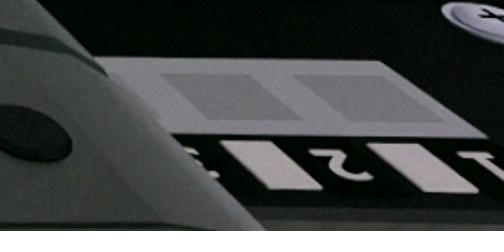

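Call:
move:
  target: [-0.008,-0.0003,-0.0025,0,0,0,-1,-0.5,-0.8,0,0,0,0,0,0,-1,-0.4,-1]
  speed: 0.03

Call:
move:
  target: [0.017,0.0006,0,0,0,0,-1,-0.5,-0.8,0,0,0,0,0,0,-1,-0.4,-1]
  stop_force: 8
  speed: 0.01

Call:
move:
  target: [-0.005,-0.0015,0,0,0,0,-1,-0.5,-0.8,0,0,0,0,0,0,-1,-0.4,-1]
  speed: 0.03

Call:
move:
  target: [0.017,0.0006,0,0,0,0,-1,-0.5,-0.8,0,0,0,0,0,0,-1,-0.4,-1]
  stop_force: 8
  speed: 0.01

Call:
move:
  target: [-0.005,-0.0015,0,0,0,0,-1,-0.5,-0.8,0,0,0,0,0,0,-1,-0.4,-1]
  speed: 0.03

Call:
move:
  target: [0.017,0.0006,0,0,0,0,-1,-0.5,-0.8,0,0,0,0,0,0,-1,-0.4,-1]
  stop_force: 8
  speed: 0.01

Call:
move:
  target: [-0.005,0.0049,0,0,0,0,-1,-0.5,-0.8,0,0,0,0,0,0,-1,-0.4,-1]
  speed: 0.03

Call:
move:
  target: [0.017,0.0006,0,0,0,0,-1,-0.5,-0.8,0,0,0,0,0,0,-1,-0.4,-1]
  stop_force: 8
  speed: 0.01

Scene clock: 410.33 s.
left_arm: end_effector_position=(+0.4902, -0.3004, +0.0662) position_measured=195 object_status=2 end_effector_quat_wxyz=(+0.002, +0.686, +0.728, +0.001) | right_arm: end_effector_position=(+0.6100, +0.4100, +0.0844) position_measured=96 object_status=2 end_effector_quat_wxyz=(+0.004, -0.026, +0.984, +0.174)
Joint positions: left_arm=[-0.784 -1.22 1.868 -2.222 -1.57 -0.843] | right_arm=[3.821 -2.185 -1.505 -0.8 1.842 5.368]
Joint torques (N m): left_arm=[-10.37 -53.97 -13.48 -5.16 -1.73 -1.96] | right_arm=[9.05 64.95 21.01 1.37 5.65 0.23]
Wrist force (N): left_arm=[0.3 -0.2 -0.5] | right_arm=[-10.5 -4.1 4.0]
Wrist torque (N m): left_arm=[-0.09 -0.17 0.15] | right_arm=[-0.31 -0.30 1.08]
Wrist force, peak (N): left_arm=[0.9 -24.9 2.3] | right_arm=[-20.0 -4.3 8.6]
Hand target: left_arm +0.4901, -0.3004, +0.0661; +0.002, +0.686, +0.728, +0.001 | right_arm +0.6100, +0.4100, +0.0844; +0.004, -0.026, +0.984, +0.174
Off the commanded pose: left_arm 0.000 m, 0 deg | right_arm 0.000 m, 0 deg.
move: done

Scene clock: 411.83 s.
left_arm: end_effector_position=(+0.4937, -0.3003, +0.0661) position_measured=195 object_status=2 end_effector_quat_wxyz=(+0.002, +0.686, +0.728, +0.001) | right_arm: end_effector_position=(+0.6100, +0.4100, +0.0844) position_measured=96 object_status=2 end_effector_quat_wxyz=(+0.004, -0.026, +0.984, +0.174)
Joint positions: left_arm=[-0.78 -1.214 1.859 -2.219 -1.57 -0.838] | right_arm=[3.821 -2.185 -1.505 -0.8 1.842 5.368]
Joint torques (N m): left_arm=[-8.98 -53.14 -12.06 -6.09 3.61 -2.08] | right_arm=[9.41 65.5 21.74 1.56 5.74 0.15]
Wrist force (N): left_arm=[-1.3 -6.0 -0.9] | right_arm=[-12.2 -4.2 4.8]
Wrist torque (N m): left_arm=[-0.18 -0.11 0.17] | right_arm=[-0.35 -0.36 1.07]
Wrist force, peak (N): left_arm=[-1.5 -12.9 -1.1] | right_arm=[-14.6 -3.7 4.8]
Hand target: left_arm +0.4937, -0.3003, +0.0661; +0.002, +0.686, +0.728, +0.001 (not the last commanded pose) | right_arm +0.6100, +0.4100, +0.0844; +0.004, -0.026, +0.984, +0.174
Off the commanded pose: left_arm 0.007 m, 0 deg | right_arm 0.000 m, 0 deg.
move: contact (left_arm)

Scene clock: 412.53 s.
left_arm: end_effector_position=(+0.4909, -0.3011, +0.0661) position_measured=195 object_status=2 end_effector_quat_wxyz=(+0.002, +0.686, +0.728, +0.001) | right_arm: end_effector_position=(+0.6100, +0.4100, +0.0844) position_measured=96 object_status=2 end_effector_quat_wxyz=(+0.004, -0.026, +0.984, +0.174)
Joint positions: left_arm=[-0.784 -1.218 1.865 -2.221 -1.57 -0.843] | right_arm=[3.821 -2.185 -1.505 -0.8 1.842 5.368]
Joint torques (N m): left_arm=[-10.55 -53.75 -12.55 -5.12 -1.71 -2.04] | right_arm=[9.71 65.16 21.43 1.47 5.67 0.15]
Wrist force (N): left_arm=[0.3 0.1 -0.5] | right_arm=[-10.6 -4.3 4.1]
Wrist torque (N m): left_arm=[-0.04 -0.16 0.15] | right_arm=[-0.33 -0.30 1.07]
Wrist force, peak (N): left_arm=[-1.1 -6.0 -1.1] | right_arm=[-12.1 -4.5 4.7]
Hand target: left_arm +0.4907, -0.3012, +0.0661; +0.002, +0.686, +0.728, +0.001 | right_arm +0.6100, +0.4100, +0.0844; +0.004, -0.026, +0.984, +0.174
Off the commanded pose: left_arm 0.000 m, 0 deg | right_arm 0.000 m, 0 deg.
move: done

Scene clock: 414.00 s.
left_arm: end_effector_position=(+0.4938, -0.3011, +0.0661) position_measured=195 object_status=2 end_effector_quat_wxyz=(+0.002, +0.686, +0.727, +0.000) | right_arm: end_effector_position=(+0.6100, +0.4100, +0.0844) position_measured=96 object_status=2 end_effector_quat_wxyz=(+0.004, -0.026, +0.984, +0.174)
Joint positions: left_arm=[-0.781 -1.213 1.858 -2.218 -1.57 -0.839] | right_arm=[3.821 -2.185 -1.505 -0.8 1.842 5.368]
Joint torques (N m): left_arm=[-9.54 -53.08 -13.71 -6.35 3.56 -2.15] | right_arm=[9.41 65.25 21.87 1.48 5.69 0.15]
Wrist force (N): left_arm=[-0.3 -6.5 -1.3] | right_arm=[-12.0 -4.3 4.7]
Wrist torque (N m): left_arm=[-0.22 -0.09 0.16] | right_arm=[-0.32 -0.39 1.08]
Wrist force, peak (N): left_arm=[0.1 -13.7 -1.4] | right_arm=[-14.7 -4.4 4.9]
Hand target: left_arm +0.4938, -0.3011, +0.0661; +0.002, +0.686, +0.727, +0.000 (not the last commanded pose) | right_arm +0.6100, +0.4100, +0.0844; +0.004, -0.026, +0.984, +0.174
Off the commanded pose: left_arm 0.007 m, 0 deg | right_arm 0.000 m, 0 deg.
move: contact (left_arm)

Scene clock: 414.70 s.
left_arm: end_effector_position=(+0.4910, -0.3019, +0.0661) position_measured=195 object_status=2 end_effector_quat_wxyz=(+0.002, +0.686, +0.727, +0.001) | right_arm: end_effector_position=(+0.6100, +0.4100, +0.0844) position_measured=96 object_status=2 end_effector_quat_wxyz=(+0.004, -0.026, +0.984, +0.174)
Joint positions: left_arm=[-0.785 -1.217 1.864 -2.22 -1.57 -0.844] | right_arm=[3.821 -2.185 -1.505 -0.8 1.842 5.368]
Joint torques (N m): left_arm=[-9.06 -53.39 -13.44 -5.36 -1.54 -2.11] | right_arm=[9.78 65.06 21.37 1.62 5.68 0.19]
Wrist force (N): left_arm=[0.1 0.1 -0.8] | right_arm=[-10.4 -4.4 3.9]
Wrist torque (N m): left_arm=[-0.05 -0.12 0.15] | right_arm=[-0.35 -0.35 1.08]
Wrist force, peak (N): left_arm=[-0.2 -6.5 -1.6] | right_arm=[-12.1 -4.4 4.7]
Hand target: left_arm +0.4908, -0.3020, +0.0661; +0.002, +0.686, +0.727, +0.000 | right_arm +0.6100, +0.4100, +0.0844; +0.004, -0.026, +0.984, +0.174
Off the commanded pose: left_arm 0.000 m, 0 deg | right_arm 0.000 m, 0 deg.
move: done

Scene clock: 416.17 s.
left_arm: end_effector_position=(+0.4936, -0.3019, +0.0662) position_measured=195 object_status=2 end_effector_quat_wxyz=(+0.002, +0.686, +0.727, +0.000) | right_arm: end_effector_position=(+0.6100, +0.4100, +0.0844) position_measured=96 object_status=2 end_effector_quat_wxyz=(+0.004, -0.026, +0.984, +0.174)
Joint positions: left_arm=[-0.782 -1.213 1.857 -2.218 -1.57 -0.84] | right_arm=[3.821 -2.185 -1.505 -0.8 1.842 5.368]
Joint torques (N m): left_arm=[-9.58 -53.83 -14.67 -6.64 3.36 -2.18] | right_arm=[9.42 65.56 21.33 1.8 5.63 0.12]
Wrist force (N): left_arm=[0.9 -6.8 -1.0] | right_arm=[-12.4 -5.0 4.6]
Wrist torque (N m): left_arm=[-0.18 -0.10 0.16] | right_arm=[-0.36 -0.33 1.08]
Wrist force, peak (N): left_arm=[1.0 -14.4 -1.2] | right_arm=[-14.7 -4.5 4.9]
Hand target: left_arm +0.4936, -0.3019, +0.0662; +0.002, +0.686, +0.727, +0.000 (not the last commanded pose) | right_arm +0.6100, +0.4100, +0.0844; +0.004, -0.026, +0.984, +0.174
Off the commanded pose: left_arm 0.007 m, 0 deg | right_arm 0.000 m, 0 deg.
move: contact (left_arm)

Scene clock: 416.93 s.
left_arm: end_effector_position=(+0.4907, -0.2991, +0.0662) position_measured=195 object_status=2 end_effector_quat_wxyz=(+0.002, +0.686, +0.727, +0.000) | right_arm: end_effector_position=(+0.6100, +0.4100, +0.0844) position_measured=96 object_status=2 end_effector_quat_wxyz=(+0.004, -0.026, +0.984, +0.174)
Joint positions: left_arm=[-0.782 -1.221 1.869 -2.222 -1.57 -0.84] | right_arm=[3.821 -2.185 -1.505 -0.8 1.842 5.368]
Joint torques (N m): left_arm=[-10.69 -52.55 -12.41 -5.34 -1.79 -2.08] | right_arm=[9.38 64.94 21.48 1.89 5.71 0.11]
Wrist force (N): left_arm=[0.1 0.2 -0.6] | right_arm=[-10.4 -4.4 4.0]
Wrist torque (N m): left_arm=[-0.02 -0.13 0.15] | right_arm=[-0.36 -0.33 1.08]
Wrist force, peak (N): left_arm=[1.0 -6.9 -1.2] | right_arm=[-12.1 -4.7 4.6]
Hand target: left_arm +0.4906, -0.2990, +0.0662; +0.002, +0.686, +0.727, +0.000 | right_arm +0.6100, +0.4100, +0.0844; +0.004, -0.026, +0.984, +0.174
Off the commanded pose: left_arm 0.000 m, 0 deg | right_arm 0.000 m, 0 deg.
move: done

Scene clock: 418.37 s.
left_arm: end_effector_position=(+0.4934, -0.2989, +0.0662) position_measured=195 object_status=2 end_effector_quat_wxyz=(+0.002, +0.686, +0.727, +0.000) | right_arm: end_effector_position=(+0.6100, +0.4100, +0.0844) position_measured=96 object_status=2 end_effector_quat_wxyz=(+0.004, -0.026, +0.984, +0.174)
Joint positions: left_arm=[-0.778 -1.216 1.862 -2.22 -1.57 -0.837] | right_arm=[3.821 -2.185 -1.505 -0.8 1.842 5.368]
Joint torques (N m): left_arm=[-8.66 -53.54 -13.28 -6.04 3.85 -2.25] | right_arm=[9.8 64.86 21.31 1.89 5.6 0.01]
Wrist force (N): left_arm=[-1.4 -7.1 -1.4] | right_arm=[-12.1 -4.4 5.1]
Wrist torque (N m): left_arm=[-0.24 -0.13 0.17] | right_arm=[-0.37 -0.37 1.08]
Wrist force, peak (N): left_arm=[-2.6 -14.2 -1.2] | right_arm=[-14.6 -3.8 5.5]
Hand target: left_arm +0.4934, -0.2989, +0.0662; +0.002, +0.686, +0.727, +0.000 (not the last commanded pose) | right_arm +0.6100, +0.4100, +0.0844; +0.004, -0.026, +0.984, +0.174
Off the commanded pose: left_arm 0.007 m, 0 deg | right_arm 0.000 m, 0 deg.
move: contact (left_arm)

Call:
move:
  target: [-0.005,-0.0005,0.008,0,0,0,-1,-0.5,-0.8,0,0,0,0,0,0,-1,-0.4,-1]
  speed: 0.03

Call:
move:
  target: [0.017,0.0006,0,0,0,0,-1,-0.5,-0.8,0,0,0,0,0,0,-1,-0.4,-1]
  stop_force: 8
  speed: 0.01

Call:
move:
  target: [-0.005,-0.0018,0,0,0,0,-1,-0.5,-0.8,0,0,0,0,0,0,-1,-0.4,-1]
  speed: 0.03

Call:
move:
  target: [0.017,0.0006,0,0,0,0,-1,-0.5,-0.8,0,0,0,0,0,0,-1,-0.4,-1]
  stop_force: 8
  speed: 0.01

Call:
move:
  target: [-0.005,-0.0035,0,0,0,0,-1,-0.5,-0.8,0,0,0,0,0,0,-1,-0.4,-1]
  speed: 0.03

Call:
move:
  target: [0.017,0.0006,0,0,0,0,-1,-0.5,-0.8,0,0,0,0,0,0,-1,-0.4,-1]
  stop_force: 8
  speed: 0.01

Call:
move:
  target: [-0.005,-0.0018,0,0,0,0,-1,-0.5,-0.8,0,0,0,0,0,0,-1,-0.4,-1]
  speed: 0.03

Call:
move:
  target: [0.017,0.0006,0,0,0,0,-1,-0.5,-0.8,0,0,0,0,0,0,-1,-0.4,-1]
  stop_force: 8
  speed: 0.01

Call:
move:
  target: [-0.005,-0.0018,0,0,0,0,-1,-0.5,-0.8,0,0,0,0,0,0,-1,-0.4,-1]
  speed: 0.03

Call:
move:
  target: [0.017,0.0006,0,0,0,0,-1,-0.5,-0.8,0,0,0,0,0,0,-1,-0.4,-1]
  stop_force: 8
  speed: 0.01

Scene clock: 436.90 s.
left_arm: end_effector_position=(+0.4905, -0.2992, +0.0709) position_measured=195 object_status=2 end_effector_quat_wxyz=(+0.002, +0.686, +0.727, +0.000) | right_arm: end_effector_position=(+0.6100, +0.4100, +0.0844) position_measured=96 object_status=2 end_effector_quat_wxyz=(+0.004, -0.026, +0.984, +0.174)
Joint positions: left_arm=[-0.782 -1.228 1.864 -2.21 -1.57 -0.841] | right_arm=[3.821 -2.185 -1.505 -0.8 1.842 5.368]
Joint torques (N m): left_arm=[-10.85 -53.25 -12.53 -0.26 -1.74 -2.13] | right_arm=[9.65 65.22 21.38 2.27 5.64 0.15]
Wrist force (N): left_arm=[-0.1 0.2 -0.6] | right_arm=[-10.3 -4.3 3.9]
Wrist torque (N m): left_arm=[-0.03 -0.10 0.15] | right_arm=[-0.35 -0.34 1.08]
Wrist force, peak (N): left_arm=[-1.6 -7.3 -1.3] | right_arm=[-12.3 -4.2 5.1]
Hand target: left_arm +0.4904, -0.2992, +0.0710; +0.002, +0.686, +0.727, +0.000 | right_arm +0.6100, +0.4100, +0.0844; +0.004, -0.026, +0.984, +0.174
Off the commanded pose: left_arm 0.000 m, 0 deg | right_arm 0.000 m, 0 deg.
move: done

Scene clock: 438.37 s.
left_arm: end_effector_position=(+0.4935, -0.2991, +0.0710) position_measured=195 object_status=2 end_effector_quat_wxyz=(+0.002, +0.686, +0.727, +0.000) | right_arm: end_effector_position=(+0.6100, +0.4100, +0.0844) position_measured=96 object_status=2 end_effector_quat_wxyz=(+0.004, -0.026, +0.984, +0.174)
Joint positions: left_arm=[-0.778 -1.223 1.857 -2.208 -1.57 -0.837] | right_arm=[3.821 -2.185 -1.505 -0.8 1.842 5.368]
Joint torques (N m): left_arm=[-8.72 -52.25 -13.1 -6.23 4.08 -2.05] | right_arm=[9.11 64.69 21.78 2.38 5.58 0.06]
Wrist force (N): left_arm=[-1.0 -7.6 -1.3] | right_arm=[-12.4 -4.5 5.4]
Wrist torque (N m): left_arm=[-0.22 -0.18 0.16] | right_arm=[-0.36 -0.34 1.08]
Wrist force, peak (N): left_arm=[-1.9 -14.9 -1.3] | right_arm=[-14.8 -3.9 5.6]
Hand target: left_arm +0.4935, -0.2991, +0.0710; +0.002, +0.686, +0.727, +0.000 (not the last commanded pose) | right_arm +0.6100, +0.4100, +0.0844; +0.004, -0.026, +0.984, +0.174
Off the commanded pose: left_arm 0.007 m, 0 deg | right_arm 0.000 m, 0 deg.
move: contact (left_arm)

Scene clock: 439.07 s.
left_arm: end_effector_position=(+0.4906, -0.3001, +0.0710) position_measured=195 object_status=2 end_effector_quat_wxyz=(+0.002, +0.686, +0.727, +0.000) | right_arm: end_effector_position=(+0.6100, +0.4100, +0.0844) position_measured=96 object_status=2 end_effector_quat_wxyz=(+0.004, -0.026, +0.984, +0.174)
Joint positions: left_arm=[-0.783 -1.227 1.862 -2.209 -1.57 -0.842] | right_arm=[3.821 -2.185 -1.505 -0.8 1.842 5.368]
Joint torques (N m): left_arm=[-10.37 -51.8 -12.18 -5.25 -1.69 -2.07] | right_arm=[9.66 64.45 21.73 2.4 5.57 0.04]
Wrist force (N): left_arm=[0.0 -0.2 -0.5] | right_arm=[-10.0 -4.2 3.7]
Wrist torque (N m): left_arm=[-0.09 -0.11 0.15] | right_arm=[-0.34 -0.38 1.08]
Wrist force, peak (N): left_arm=[-1.6 -7.8 -1.2] | right_arm=[-12.4 -4.4 5.4]
Hand target: left_arm +0.4905, -0.3002, +0.0710; +0.002, +0.686, +0.727, +0.000 | right_arm +0.6100, +0.4100, +0.0844; +0.004, -0.026, +0.984, +0.174
Off the commanded pose: left_arm 0.000 m, 0 deg | right_arm 0.000 m, 0 deg.
move: done

Scene clock: 440.53 s.
left_arm: end_effector_position=(+0.4935, -0.3001, +0.0710) position_measured=195 object_status=2 end_effector_quat_wxyz=(+0.002, +0.686, +0.727, +0.000) | right_arm: end_effector_position=(+0.6100, +0.4100, +0.0844) position_measured=96 object_status=2 end_effector_quat_wxyz=(+0.004, -0.026, +0.984, +0.174)
Joint positions: left_arm=[-0.78 -1.222 1.855 -2.207 -1.57 -0.838] | right_arm=[3.821 -2.185 -1.505 -0.8 1.842 5.368]
Joint torques (N m): left_arm=[-9.05 -53.69 -14.22 -6.32 4.16 -2.01] | right_arm=[9.51 65.4 21.39 2.56 5.65 -0.1]
Wrist force (N): left_arm=[-1.1 -7.3 -0.7] | right_arm=[-12.0 -4.6 5.2]
Wrist torque (N m): left_arm=[-0.21 -0.12 0.16] | right_arm=[-0.36 -0.40 1.08]
Wrist force, peak (N): left_arm=[-1.2 -15.0 -0.2] | right_arm=[-14.7 -4.0 5.3]
Hand target: left_arm +0.4935, -0.3001, +0.0710; +0.002, +0.686, +0.727, +0.000 (not the last commanded pose) | right_arm +0.6100, +0.4100, +0.0844; +0.004, -0.026, +0.984, +0.174
Off the commanded pose: left_arm 0.007 m, 0 deg | right_arm 0.000 m, 0 deg.
move: contact (left_arm)

Scene clock: 441.23 s.
left_arm: end_effector_position=(+0.4907, -0.3021, +0.0710) position_measured=195 object_status=2 end_effector_quat_wxyz=(+0.002, +0.686, +0.727, +0.000) | right_arm: end_effector_position=(+0.6100, +0.4100, +0.0844) position_measured=96 object_status=2 end_effector_quat_wxyz=(+0.004, -0.026, +0.984, +0.174)
Joint positions: left_arm=[-0.786 -1.225 1.859 -2.208 -1.57 -0.844] | right_arm=[3.821 -2.185 -1.505 -0.8 1.842 5.368]
Joint torques (N m): left_arm=[-9.79 -53.35 -12.46 -5.58 -1.8 -1.94] | right_arm=[9.52 64.89 21.24 2.5 5.58 -0.03]
Wrist force (N): left_arm=[0.0 -0.1 -0.4] | right_arm=[-10.5 -4.2 4.0]
Wrist torque (N m): left_arm=[-0.08 -0.11 0.15] | right_arm=[-0.33 -0.31 1.07]
Wrist force, peak (N): left_arm=[-1.3 -7.4 -0.7] | right_arm=[-12.0 -4.6 5.2]
Hand target: left_arm +0.4905, -0.3022, +0.0710; +0.002, +0.686, +0.727, +0.000 | right_arm +0.6100, +0.4100, +0.0844; +0.004, -0.026, +0.984, +0.174
Off the commanded pose: left_arm 0.000 m, 0 deg | right_arm 0.000 m, 0 deg.
move: done

Scene clock: 442.70 s.
left_arm: end_effector_position=(+0.4936, -0.3021, +0.0711) position_measured=195 object_status=2 end_effector_quat_wxyz=(+0.002, +0.686, +0.727, +0.000) | right_arm: end_effector_position=(+0.6100, +0.4100, +0.0844) position_measured=96 object_status=2 end_effector_quat_wxyz=(+0.004, -0.026, +0.984, +0.174)
Joint positions: left_arm=[-0.782 -1.22 1.852 -2.206 -1.57 -0.84] | right_arm=[3.821 -2.185 -1.505 -0.8 1.842 5.368]
Joint torques (N m): left_arm=[-8.13 -53.06 -14.3 -6.4 3.79 -2.23] | right_arm=[9.72 64.7 21.28 2.68 5.57 -0.08]
Wrist force (N): left_arm=[-0.2 -6.8 -0.6] | right_arm=[-12.1 -4.9 4.9]
Wrist torque (N m): left_arm=[-0.17 -0.13 0.14] | right_arm=[-0.39 -0.37 1.08]
Wrist force, peak (N): left_arm=[0.0 -14.9 -0.7] | right_arm=[-14.5 -4.4 5.5]
Hand target: left_arm +0.4936, -0.3021, +0.0711; +0.002, +0.686, +0.727, +0.000 (not the last commanded pose) | right_arm +0.6100, +0.4100, +0.0844; +0.004, -0.026, +0.984, +0.174
Off the commanded pose: left_arm 0.007 m, 0 deg | right_arm 0.000 m, 0 deg.
move: contact (left_arm)

Scene clock: 443.40 s.
left_arm: end_effector_position=(+0.4908, -0.3031, +0.0711) position_measured=195 object_status=2 end_effector_quat_wxyz=(+0.002, +0.686, +0.727, +0.000) | right_arm: end_effector_position=(+0.6100, +0.4100, +0.0844) position_measured=96 object_status=2 end_effector_quat_wxyz=(+0.004, -0.026, +0.984, +0.174)
Joint positions: left_arm=[-0.787 -1.223 1.857 -2.208 -1.57 -0.845] | right_arm=[3.821 -2.185 -1.505 -0.8 1.842 5.368]
Joint torques (N m): left_arm=[-10.85 -52.17 -13.05 -5.27 -1.88 -2.27] | right_arm=[9.77 64.61 21.84 2.81 5.56 -0.1]
Wrist force (N): left_arm=[0.1 0.1 -0.7] | right_arm=[-10.4 -4.3 3.9]
Wrist torque (N m): left_arm=[-0.04 -0.12 0.15] | right_arm=[-0.36 -0.34 1.08]
Wrist force, peak (N): left_arm=[-0.1 -7.0 -0.9] | right_arm=[-12.2 -4.5 4.8]
Hand target: left_arm +0.4906, -0.3032, +0.0711; +0.002, +0.686, +0.727, +0.000 | right_arm +0.6100, +0.4100, +0.0844; +0.004, -0.026, +0.984, +0.174
Off the commanded pose: left_arm 0.000 m, 0 deg | right_arm 0.000 m, 0 deg.
move: done

Scene clock: 444.83 s.
left_arm: end_effector_position=(+0.4936, -0.3031, +0.0711) position_measured=195 object_status=2 end_effector_quat_wxyz=(+0.002, +0.686, +0.727, +0.000) | right_arm: end_effector_position=(+0.6100, +0.4100, +0.0844) position_measured=96 object_status=2 end_effector_quat_wxyz=(+0.004, -0.026, +0.984, +0.174)
Joint positions: left_arm=[-0.783 -1.219 1.85 -2.205 -1.57 -0.841] | right_arm=[3.821 -2.185 -1.505 -0.8 1.842 5.368]
Joint torques (N m): left_arm=[-10.65 -52.81 -14.21 -6.23 3.56 -2.28] | right_arm=[10 64.5 21.68 2.88 5.61 -0.08]
Wrist force (N): left_arm=[-0.5 -6.1 -0.6] | right_arm=[-11.9 -4.4 4.8]
Wrist torque (N m): left_arm=[-0.19 -0.14 0.15] | right_arm=[-0.35 -0.37 1.08]
Wrist force, peak (N): left_arm=[-0.3 -13.9 -0.9] | right_arm=[-14.7 -4.1 5.1]
Hand target: left_arm +0.4936, -0.3031, +0.0711; +0.002, +0.686, +0.727, +0.000 (not the last commanded pose) | right_arm +0.6100, +0.4100, +0.0844; +0.004, -0.026, +0.984, +0.174
Off the commanded pose: left_arm 0.007 m, 0 deg | right_arm 0.000 m, 0 deg.
move: contact (left_arm)

Scene clock: 445.53 s.
left_arm: end_effector_position=(+0.4908, -0.3041, +0.0711) position_measured=195 object_status=2 end_effector_quat_wxyz=(+0.002, +0.686, +0.727, +0.000) | right_arm: end_effector_position=(+0.6100, +0.4100, +0.0844) position_measured=96 object_status=2 end_effector_quat_wxyz=(+0.004, -0.026, +0.984, +0.174)
Joint positions: left_arm=[-0.788 -1.222 1.856 -2.207 -1.57 -0.846] | right_arm=[3.821 -2.185 -1.505 -0.8 1.842 5.368]
Joint torques (N m): left_arm=[-10.66 -52.6 -13.34 -5.44 -1.71 -1.94] | right_arm=[9.58 65.1 21.33 3.03 5.5 -0.06]
Wrist force (N): left_arm=[0.0 0.3 -0.3] | right_arm=[-10.3 -4.4 4.1]
Wrist torque (N m): left_arm=[-0.02 -0.10 0.15] | right_arm=[-0.37 -0.35 1.08]
Wrist force, peak (N): left_arm=[-0.6 -6.0 -0.9] | right_arm=[-11.9 -4.3 4.6]
Hand target: left_arm +0.4906, -0.3042, +0.0711; +0.002, +0.686, +0.727, +0.000 | right_arm +0.6100, +0.4100, +0.0844; +0.004, -0.026, +0.984, +0.174
Off the commanded pose: left_arm 0.000 m, 0 deg | right_arm 0.000 m, 0 deg.
move: done

Scene clock: 447.00 s.
left_arm: end_effector_position=(+0.4937, -0.3041, +0.0711) position_measured=195 object_status=2 end_effector_quat_wxyz=(+0.002, +0.686, +0.727, +0.000) | right_arm: end_effector_position=(+0.6100, +0.4100, +0.0844) position_measured=96 object_status=2 end_effector_quat_wxyz=(+0.004, -0.026, +0.984, +0.174)
Joint positions: left_arm=[-0.784 -1.217 1.848 -2.205 -1.57 -0.843] | right_arm=[3.821 -2.185 -1.505 -0.8 1.842 5.368]
Joint torques (N m): left_arm=[-9.18 -53.85 -14.91 -6.46 3.68 -2.13] | right_arm=[9.2 64.12 21.68 3.06 5.51 -0.25]
Wrist force (N): left_arm=[-0.8 -6.8 -0.4] | right_arm=[-12.1 -4.5 5.1]
Wrist torque (N m): left_arm=[-0.21 -0.11 0.16] | right_arm=[-0.35 -0.37 1.08]
Wrist force, peak (N): left_arm=[-0.3 -14.6 -0.8] | right_arm=[-14.8 -4.1 5.6]
Hand target: left_arm +0.4937, -0.3041, +0.0711; +0.002, +0.686, +0.727, +0.000 (not the last commanded pose) | right_arm +0.6100, +0.4100, +0.0844; +0.004, -0.026, +0.984, +0.174
Off the commanded pose: left_arm 0.007 m, 0 deg | right_arm 0.000 m, 0 deg.
move: contact (left_arm)

Call:
move:
  target: [-0.005,0.0058,-0.0083,0,0,-0.0044,-1,-0.5,-0.8,0,0,0,0,0,0,-1,-0.4,-1]
  speed: 0.03

Call:
move:
  target: [0.017,0.0005,0,0,0,0,-1,-0.5,-0.8,0,0,0,0,0,0,-1,-0.4,-1]
  stop_force: 12
  speed: 0.01

Call:
move:
  target: [-0.005,-0.0002,0.0015,0,0,0,-1,-0.5,-0.8,0,0,0,0,0,0,-1,-0.4,-1]
  speed: 0.03

Call:
move:
  target: [0.017,0.0005,0,0,0,0,-1,-0.5,-0.8,0,0,0,0,0,0,-1,-0.4,-1]
  stop_force: 12
  speed: 0.01

Call:
move:
  target: [-0.005,-0.0002,0.0015,0,0,0,-1,-0.5,-0.8,0,0,0,0,0,0,-1,-0.4,-1]
  speed: 0.03

Call:
move:
  target: [0.017,0.0005,0,0,0,0,-1,-0.5,-0.8,0,0,0,0,0,0,-1,-0.4,-1]
  stop_force: 12
  speed: 0.01

Call:
move:
  target: [-0.005,-0.0002,-0.0048,0,0,0,-1,-0.5,-0.8,0,0,0,0,0,0,-1,-0.4,-1]
  speed: 0.03

Call:
move:
  target: [0.017,0.0005,0,0,0,0,-1,-0.5,-0.8,0,0,0,0,0,0,-1,-0.4,-1]
  stop_force: 12
  speed: 0.01

Scene clock: 463.10 s.
left_arm: end_effector_position=(+0.4907, -0.3007, +0.0662) position_measured=195 object_status=2 end_effector_quat_wxyz=(+0.002, +0.691, +0.723, +0.000) | right_arm: end_effector_position=(+0.6100, +0.4100, +0.0844) position_measured=96 object_status=2 end_effector_quat_wxyz=(+0.004, -0.026, +0.984, +0.174)
Joint positions: left_arm=[-0.784 -1.219 1.866 -2.221 -1.57 -0.828] | right_arm=[3.821 -2.185 -1.505 -0.8 1.842 5.368]
Joint torques (N m): left_arm=[11.97 -52.76 -11.89 -5.29 -1.94 2.41] | right_arm=[9.87 64.52 21.3 3.47 5.54 -0.23]
Wrist force (N): left_arm=[-0.2 -0.1 -0.4] | right_arm=[-10.3 -4.2 4.1]
Wrist torque (N m): left_arm=[-0.07 -0.07 0.15] | right_arm=[-0.34 -0.35 1.08]
Wrist force, peak (N): left_arm=[-0.8 -7.1 -0.4] | right_arm=[-12.5 -4.3 5.2]
Hand target: left_arm +0.4907, -0.3006, +0.0661; +0.002, +0.691, +0.723, +0.000 | right_arm +0.6100, +0.4100, +0.0844; +0.004, -0.026, +0.984, +0.174
Off the commanded pose: left_arm 0.000 m, 0 deg | right_arm 0.000 m, 0 deg.
move: done

Scene clock: 464.60 s.
left_arm: end_effector_position=(+0.4941, -0.3005, +0.0661) position_measured=195 object_status=2 end_effector_quat_wxyz=(+0.002, +0.691, +0.723, +0.000) | right_arm: end_effector_position=(+0.6100, +0.4100, +0.0844) position_measured=96 object_status=2 end_effector_quat_wxyz=(+0.004, -0.026, +0.984, +0.174)
Joint positions: left_arm=[-0.779 -1.213 1.858 -2.219 -1.57 -0.824] | right_arm=[3.821 -2.185 -1.505 -0.8 1.842 5.368]
Joint torques (N m): left_arm=[-7.66 -53.27 -14.83 -7.01 4.53 -2.11] | right_arm=[9.44 64.78 21.97 3.56 5.44 -0.37]
Wrist force (N): left_arm=[-0.2 -10.8 -1.4] | right_arm=[-13.0 -4.4 5.4]
Wrist torque (N m): left_arm=[-0.31 -0.10 0.16] | right_arm=[-0.31 -0.37 1.08]
Wrist force, peak (N): left_arm=[0.0 -18.0 -1.4] | right_arm=[-15.3 -4.3 5.8]
Hand target: left_arm +0.4941, -0.3005, +0.0661; +0.002, +0.691, +0.723, +0.000 (not the last commanded pose) | right_arm +0.6100, +0.4100, +0.0844; +0.004, -0.026, +0.984, +0.174
Off the commanded pose: left_arm 0.007 m, 0 deg | right_arm 0.000 m, 0 deg.
move: contact (left_arm)

Scene clock: 465.30 s.
left_arm: end_effector_position=(+0.4912, -0.3007, +0.0670) position_measured=195 object_status=2 end_effector_quat_wxyz=(+0.002, +0.691, +0.723, +0.000) | right_arm: end_effector_position=(+0.6100, +0.4100, +0.0844) position_measured=96 object_status=2 end_effector_quat_wxyz=(+0.004, -0.026, +0.984, +0.174)
Joint positions: left_arm=[-0.783 -1.219 1.864 -2.219 -1.57 -0.827] | right_arm=[3.821 -2.185 -1.505 -0.8 1.842 5.368]
Joint torques (N m): left_arm=[-9.85 -52.37 -13.11 -3.48 -1.79 -2.09] | right_arm=[10.18 64.21 21.85 3.52 5.47 -0.34]
Wrist force (N): left_arm=[0.0 -0.1 -0.7] | right_arm=[-10.1 -4.0 4.1]
Wrist torque (N m): left_arm=[-0.06 -0.11 0.15] | right_arm=[-0.32 -0.38 1.08]
Wrist force, peak (N): left_arm=[-0.4 -10.8 -1.3] | right_arm=[-12.9 -4.7 5.3]
Hand target: left_arm +0.4911, -0.3007, +0.0670; +0.002, +0.691, +0.723, +0.000 | right_arm +0.6100, +0.4100, +0.0844; +0.004, -0.026, +0.984, +0.174
Off the commanded pose: left_arm 0.000 m, 0 deg | right_arm 0.000 m, 0 deg.
move: done

Scene clock: 466.77 s.
left_arm: end_effector_position=(+0.4939, -0.3006, +0.0670) position_measured=195 object_status=2 end_effector_quat_wxyz=(+0.002, +0.691, +0.723, +0.000) | right_arm: end_effector_position=(+0.6100, +0.4100, +0.0844) position_measured=96 object_status=2 end_effector_quat_wxyz=(+0.004, -0.026, +0.984, +0.174)
Joint positions: left_arm=[-0.78 -1.215 1.857 -2.216 -1.57 -0.824] | right_arm=[3.821 -2.185 -1.505 -0.8 1.842 5.368]
Joint torques (N m): left_arm=[-8.76 -55.14 -16.31 -7.36 4.18 -2.2] | right_arm=[10.08 65.29 21.33 3.68 5.57 -0.26]
Wrist force (N): left_arm=[0.8 -10.2 -0.1] | right_arm=[-12.7 -5.0 5.0]
Wrist torque (N m): left_arm=[-0.28 -0.08 0.16] | right_arm=[-0.34 -0.37 1.08]
Wrist force, peak (N): left_arm=[0.7 -17.0 0.8] | right_arm=[-15.3 -4.6 4.8]
Hand target: left_arm +0.4939, -0.3006, +0.0670; +0.002, +0.691, +0.723, +0.000 (not the last commanded pose) | right_arm +0.6100, +0.4100, +0.0844; +0.004, -0.026, +0.984, +0.174
Off the commanded pose: left_arm 0.007 m, 0 deg | right_arm 0.000 m, 0 deg.
move: contact (left_arm)

Scene clock: 467.47 s.
left_arm: end_effector_position=(+0.4911, -0.3007, +0.0679) position_measured=195 object_status=2 end_effector_quat_wxyz=(+0.002, +0.691, +0.723, +0.000) | right_arm: end_effector_position=(+0.6100, +0.4100, +0.0844) position_measured=96 object_status=2 end_effector_quat_wxyz=(+0.004, -0.026, +0.984, +0.174)
Joint positions: left_arm=[-0.783 -1.221 1.863 -2.217 -1.57 -0.827] | right_arm=[3.821 -2.185 -1.505 -0.8 1.842 5.368]
Joint torques (N m): left_arm=[-10.18 -53.42 -13.28 -1.97 -1.7 -2.08] | right_arm=[9.84 64.67 22.37 3.76 5.53 -0.33]
Wrist force (N): left_arm=[0.2 -0.1 -0.4] | right_arm=[-10.3 -4.3 4.0]
Wrist torque (N m): left_arm=[-0.07 -0.13 0.15] | right_arm=[-0.37 -0.35 1.08]
Wrist force, peak (N): left_arm=[1.0 -10.1 0.1] | right_arm=[-12.7 -4.9 4.6]
Hand target: left_arm +0.4909, -0.3007, +0.0679; +0.002, +0.691, +0.723, +0.000 | right_arm +0.6100, +0.4100, +0.0844; +0.004, -0.026, +0.984, +0.174
Off the commanded pose: left_arm 0.000 m, 0 deg | right_arm 0.000 m, 0 deg.
move: done

Scene clock: 468.90 s.
left_arm: end_effector_position=(+0.4939, -0.3007, +0.0679) position_measured=195 object_status=2 end_effector_quat_wxyz=(+0.002, +0.691, +0.723, +0.000) | right_arm: end_effector_position=(+0.6100, +0.4100, +0.0844) position_measured=96 object_status=2 end_effector_quat_wxyz=(+0.004, -0.026, +0.984, +0.174)
Joint positions: left_arm=[-0.78 -1.216 1.856 -2.214 -1.57 -0.824] | right_arm=[3.821 -2.185 -1.505 -0.8 1.842 5.368]
Joint torques (N m): left_arm=[-7.46 -54.79 -14.35 -7.02 4.87 -2.12] | right_arm=[9.98 64.42 22.03 3.9 5.52 -0.3]
Wrist force (N): left_arm=[-0.8 -11.1 0.0] | right_arm=[-13.0 -4.5 5.7]
Wrist torque (N m): left_arm=[-0.29 -0.15 0.17] | right_arm=[-0.32 -0.35 1.08]
Wrist force, peak (N): left_arm=[-1.2 -18.3 0.3] | right_arm=[-15.2 -4.4 5.5]
Hand target: left_arm +0.4939, -0.3007, +0.0679; +0.002, +0.691, +0.723, +0.000 (not the last commanded pose) | right_arm +0.6100, +0.4100, +0.0844; +0.004, -0.026, +0.984, +0.174
Off the commanded pose: left_arm 0.007 m, 0 deg | right_arm 0.000 m, 0 deg.
move: contact (left_arm)

Scene clock: 469.67 s.
left_arm: end_effector_position=(+0.4910, -0.3008, +0.0651) position_measured=195 object_status=2 end_effector_quat_wxyz=(+0.002, +0.691, +0.723, +0.000) | right_arm: end_effector_position=(+0.6100, +0.4100, +0.0844) position_measured=96 object_status=2 end_effector_quat_wxyz=(+0.004, -0.026, +0.984, +0.174)
Joint positions: left_arm=[-0.784 -1.217 1.866 -2.223 -1.57 -0.828] | right_arm=[3.821 -2.185 -1.505 -0.8 1.842 5.368]
Joint torques (N m): left_arm=[-10.33 -53.1 -12.71 -5.58 -1.81 -2.08] | right_arm=[9.83 64.67 21.9 3.93 5.51 -0.32]
Wrist force (N): left_arm=[-0.3 0.0 -0.6] | right_arm=[-10.4 -4.0 4.2]
Wrist torque (N m): left_arm=[-0.06 -0.05 0.16] | right_arm=[-0.33 -0.32 1.08]
Wrist force, peak (N): left_arm=[-1.3 -11.0 -0.2] | right_arm=[-12.7 -4.4 5.6]
Hand target: left_arm +0.4909, -0.3008, +0.0650; +0.002, +0.691, +0.723, +0.000 | right_arm +0.6100, +0.4100, +0.0844; +0.004, -0.026, +0.984, +0.174
Off the commanded pose: left_arm 0.000 m, 0 deg | right_arm 0.000 m, 0 deg.
move: done

Scene clock: 471.10 s.
left_arm: end_effector_position=(+0.4936, -0.3007, +0.0651) position_measured=195 object_status=2 end_effector_quat_wxyz=(+0.002, +0.691, +0.722, +0.000) | right_arm: end_effector_position=(+0.6100, +0.4100, +0.0844) position_measured=96 object_status=2 end_effector_quat_wxyz=(+0.004, -0.026, +0.984, +0.174)
Joint positions: left_arm=[-0.78 -1.212 1.86 -2.221 -1.57 -0.824] | right_arm=[3.821 -2.185 -1.505 -0.8 1.842 5.368]
Joint torques (N m): left_arm=[-7.73 -53.57 -14.83 -6.62 4.57 -2.2] | right_arm=[9.56 63.99 21.95 4.17 5.42 -0.39]
Wrist force (N): left_arm=[-1.7 -10.1 -1.8] | right_arm=[-12.9 -4.5 6.0]
Wrist torque (N m): left_arm=[-0.25 -0.07 0.17] | right_arm=[-0.35 -0.38 1.08]
Wrist force, peak (N): left_arm=[-2.0 -17.6 -2.5] | right_arm=[-15.5 -4.2 6.5]
Hand target: left_arm +0.4936, -0.3007, +0.0651; +0.002, +0.691, +0.722, +0.000 (not the last commanded pose) | right_arm +0.6100, +0.4100, +0.0844; +0.004, -0.026, +0.984, +0.174
Off the commanded pose: left_arm 0.008 m, 0 deg | right_arm 0.000 m, 0 deg.
move: contact (left_arm)

Call:
move:
  target: [-0.003,0,0.0037,0,0,0,-1,-0.5,-0.8,0,0,0,0,0,0,-1,-0.4,-1]
  speed: 0.03

Call:
move:
  target: [0.025,0.0007,0,0,0,0,-1,-0.5,-0.8,0,0,0,0,0,0,-1,-0.4,-1]
  stop_force: 20
  speed: 0.01

Call:
move:
  target: [0.001,0.0007,0.0008,0,0,0,-1,-0.5,-0.8,0,0,0,0,0,0,-1,-0.4,-1]
  speed: 0.01

Call:
move:
  target: [0.001,-0.0014,0,0,0,0,-1,-0.5,-0.8,0,0,0,0,0,0,-1,-0.4,-1]
  speed: 0.01

Call:
move:
  target: [0.001,0.0007,0,0,0,0,-1,-0.5,-0.8,0,0,0,0,0,0,-1,-0.4,-1]
  speed: 0.01

Call:
move:
  target: [0.025,0.0007,0,0,0,0,-1,-0.5,-0.8,0,0,0,0,0,0,-1,-0.4,-1]
  stop_force: 30
  zero: false
  speed: 0.01
  cameras: ["cam_left_wrist"]

Scene clock: 479.63 s.
left_arm: end_effector_position=(+0.4919, -0.3007, +0.0672) position_measured=195 object_status=2 end_effector_quat_wxyz=(+0.002, +0.691, +0.722, +0.000) | right_arm: end_effector_position=(+0.6100, +0.4100, +0.0844) position_measured=96 object_status=2 end_effector_quat_wxyz=(+0.004, -0.026, +0.984, +0.174)
Joint positions: left_arm=[-0.782 -1.218 1.862 -2.218 -1.57 -0.826] | right_arm=[3.821 -2.185 -1.505 -0.8 1.842 5.368]
Joint torques (N m): left_arm=[-8.7 -53.83 -13 -0.31 -1.81 -2.09] | right_arm=[10.09 64.67 21.59 4.42 5.44 -0.38]
Wrist force (N): left_arm=[0.0 -0.1 -0.9] | right_arm=[-10.4 -4.2 4.2]
Wrist torque (N m): left_arm=[-0.08 -0.11 0.15] | right_arm=[-0.35 -0.34 1.08]
Wrist force, peak (N): left_arm=[-1.4 -10.8 -2.0] | right_arm=[-13.3 -4.5 6.0]
Hand target: left_arm +0.4918, -0.3007, +0.0673; +0.002, +0.691, +0.722, +0.000 | right_arm +0.6100, +0.4100, +0.0844; +0.004, -0.026, +0.984, +0.174
Off the commanded pose: left_arm 0.000 m, 0 deg | right_arm 0.000 m, 0 deg.
move: done

Scene clock: 481.07 s.
left_arm: end_effector_position=(+0.4943, -0.3007, +0.0673) position_measured=195 object_status=2 end_effector_quat_wxyz=(+0.001, +0.691, +0.722, +0.000) | right_arm: end_effector_position=(+0.6100, +0.4100, +0.0844) position_measured=96 object_status=2 end_effector_quat_wxyz=(+0.004, -0.026, +0.984, +0.174)
Joint positions: left_arm=[-0.779 -1.214 1.856 -2.215 -1.57 -0.823] | right_arm=[3.821 -2.185 -1.505 -0.8 1.842 5.368]
Joint torques (N m): left_arm=[-7.28 -55.75 -17.88 -8.94 5.54 -2.2] | right_arm=[9.52 65.2 21.76 4.46 5.41 -0.54]
Wrist force (N): left_arm=[1.8 -17.4 0.2] | right_arm=[-13.5 -4.8 5.4]
Wrist torque (N m): left_arm=[-0.43 -0.08 0.16] | right_arm=[-0.33 -0.35 1.08]
Wrist force, peak (N): left_arm=[1.8 -24.5 0.8] | right_arm=[-16.1 -4.6 5.3]
Hand target: left_arm +0.4943, -0.3007, +0.0673; +0.001, +0.691, +0.722, +0.000 (not the last commanded pose) | right_arm +0.6100, +0.4100, +0.0844; +0.004, -0.026, +0.984, +0.174
Off the commanded pose: left_arm 0.012 m, 0 deg | right_arm 0.000 m, 0 deg.
move: contact (left_arm)

Scene clock: 481.77 s.
left_arm: end_effector_position=(+0.4949, -0.3003, +0.0677) position_measured=195 object_status=2 end_effector_quat_wxyz=(+0.001, +0.691, +0.722, +0.000) | right_arm: end_effector_position=(+0.6100, +0.4100, +0.0844) position_measured=96 object_status=2 end_effector_quat_wxyz=(+0.004, -0.026, +0.984, +0.174)
Joint positions: left_arm=[-0.778 -1.214 1.855 -2.214 -1.57 -0.822] | right_arm=[3.821 -2.185 -1.505 -0.8 1.842 5.368]
Joint torques (N m): left_arm=[18.08 -56.39 -35.38 -3.49 5.65 2.69] | right_arm=[10.18 64.68 21.99 4.63 5.37 -0.51]
Wrist force (N): left_arm=[0.7 -27.7 1.8] | right_arm=[-16.7 -4.2 5.7]
Wrist torque (N m): left_arm=[-0.40 -0.10 0.26] | right_arm=[-0.34 -0.38 1.08]
Wrist force, peak (N): left_arm=[0.7 -27.7 1.8] | right_arm=[-16.7 -4.1 6.0]
Hand target: left_arm +0.4949, -0.3003, +0.0678; +0.001, +0.691, +0.722, +0.000 | right_arm +0.6100, +0.4100, +0.0844; +0.004, -0.026, +0.984, +0.174
Off the commanded pose: left_arm 0.000 m, 0 deg | right_arm 0.000 m, 0 deg.
move: done

Scene clock: 482.47 s.
left_arm: end_effector_position=(+0.4955, -0.3010, +0.0678) position_measured=195 object_status=2 end_effector_quat_wxyz=(+0.001, +0.691, +0.722, +0.000) | right_arm: end_effector_position=(+0.6100, +0.4100, +0.0844) position_measured=96 object_status=2 end_effector_quat_wxyz=(+0.004, -0.026, +0.984, +0.174)
Joint positions: left_arm=[-0.778 -1.213 1.852 -2.213 -1.57 -0.822] | right_arm=[3.821 -2.185 -1.505 -0.799 1.842 5.368]
Joint torques (N m): left_arm=[-3.61 -32.83 -40.2 -4.8 5.38 -2.08] | right_arm=[10.38 64.76 21.77 2.63 5.4 -0.45]
Wrist force (N): left_arm=[5.1 -33.7 2.6] | right_arm=[-24.9 -7.0 7.2]
Wrist torque (N m): left_arm=[-0.32 -0.04 0.13] | right_arm=[-0.40 -0.49 1.20]
Wrist force, peak (N): left_arm=[5.1 -33.7 2.6] | right_arm=[-24.9 -7.0 7.2]
Hand target: left_arm +0.4955, -0.3011, +0.0678; +0.001, +0.691, +0.722, +0.000 | right_arm +0.6100, +0.4100, +0.0844; +0.004, -0.026, +0.984, +0.174
Off the commanded pose: left_arm 0.000 m, 0 deg | right_arm 0.000 m, 0 deg.
move: done

Scene clock: 483.17 s.
left_arm: end_effector_position=(+0.4961, -0.3007, +0.0678) position_measured=195 object_status=2 end_effector_quat_wxyz=(+0.001, +0.691, +0.722, +0.000) | right_arm: end_effector_position=(+0.6100, +0.4100, +0.0844) position_measured=96 object_status=2 end_effector_quat_wxyz=(+0.004, -0.026, +0.984, +0.174)
Joint positions: left_arm=[-0.777 -1.212 1.851 -2.213 -1.57 -0.821] | right_arm=[3.821 -2.185 -1.505 -0.799 1.842 5.368]
Joint torques (N m): left_arm=[19.1 -32.96 -40.09 -4.97 5.39 2.44] | right_arm=[10.05 65.02 21.21 0.11 5.45 -0.47]
Wrist force (N): left_arm=[3.0 -35.5 2.8] | right_arm=[-28.6 -7.4 8.6]
Wrist torque (N m): left_arm=[-0.31 -0.03 0.22] | right_arm=[-0.38 -0.71 1.39]
Wrist force, peak (N): left_arm=[3.0 -35.5 2.8] | right_arm=[-28.6 -7.5 8.8]
Hand target: left_arm +0.4961, -0.3007, +0.0678; +0.001, +0.691, +0.722, +0.000 | right_arm +0.6100, +0.4100, +0.0844; +0.004, -0.026, +0.984, +0.174
Off the commanded pose: left_arm 0.000 m, 0 deg | right_arm 0.000 m, 0 deg.
move: done

Scene clock: 483.70 s.
left_arm: end_effector_position=(+0.4961, -0.3007, +0.0678) position_measured=195 object_status=2 end_effector_quat_wxyz=(+0.001, +0.691, +0.722, +0.000) | right_arm: end_effector_position=(+0.6100, +0.4100, +0.0844) position_measured=96 object_status=2 end_effector_quat_wxyz=(+0.004, -0.026, +0.984, +0.174)
Joint positions: left_arm=[-0.777 -1.212 1.851 -2.213 -1.57 -0.821] | right_arm=[3.821 -2.185 -1.505 -0.799 1.842 5.368]
Joint torques (N m): left_arm=[12.78 -37.06 -33.82 -5.56 5.46 1.44] | right_arm=[9.95 64.62 21.64 -1.66 5.47 -0.44]
Wrist force (N): left_arm=[3.2 -35.3 2.8] | right_arm=[-28.8 -7.5 8.7]
Wrist torque (N m): left_arm=[-0.33 -0.08 0.21] | right_arm=[-0.41 -0.67 1.39]
Wrist force, peak (N): left_arm=[3.4 -35.6 2.9] | right_arm=[-28.8 -7.4 9.0]
Hand target: left_arm +0.4961, -0.3007, +0.0678; +0.001, +0.691, +0.722, +0.000 (not the last commanded pose) | right_arm +0.6100, +0.4100, +0.0844; +0.004, -0.026, +0.984, +0.174
Off the commanded pose: left_arm 0.015 m, 0 deg | right_arm 0.000 m, 0 deg.
move: contact (left_arm)
camera_calibration:
cam_left_wrist: T_world_to_cam=[[-0.0261841, 0.999655, -0.00209636, 0.321337], [0.935507, 0.0252429, 0.352406, -0.466925], [0.352337, 0.00726628, -0.935845, 0.0197142], [0, 0, 0, 1]] pos_world=[0.438279, -0.309582, 0.18367]
Images, in order (width x height): cam_left_wrist 896x504.

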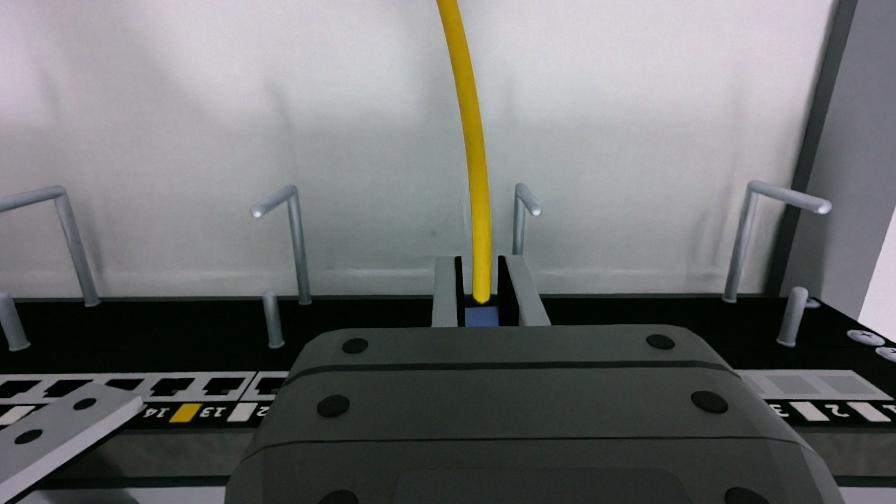

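Call:
zoom_image:
  camera: "cam_left_wrist"
  region: [130, 360, 300, 430]

Call:
zoom_image:
  camera: "cam_left_wrist"
  region: [726, 360, 896, 430]

Call:
zoom_image:
  camera: "cam_left_wrist"
  region: [420, 240, 550, 330]

Scaled by 2.965 from the camera's 896x504 image, which has a finer 1280x720 frame.

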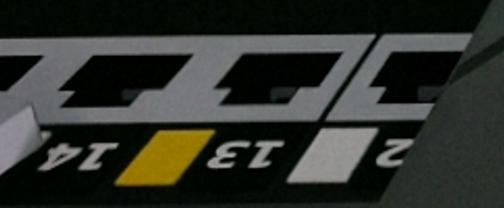

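Scaled by 2.965 from the camera's 896x504 image, which has a finer 1280x720 frame.

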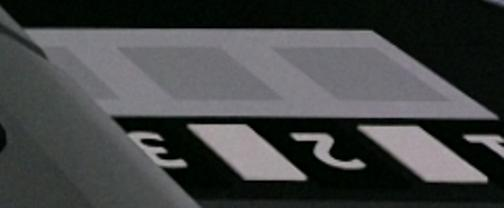

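Scaled by 3.877 from the camera's 896x504 image, which has a finer 1280x720 frame.

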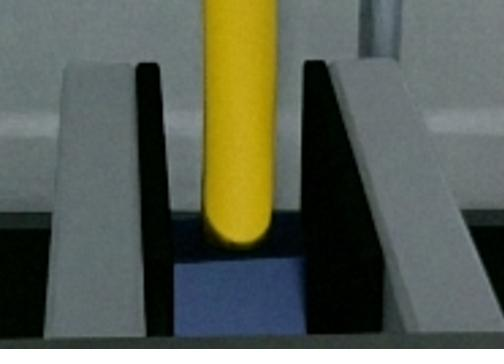

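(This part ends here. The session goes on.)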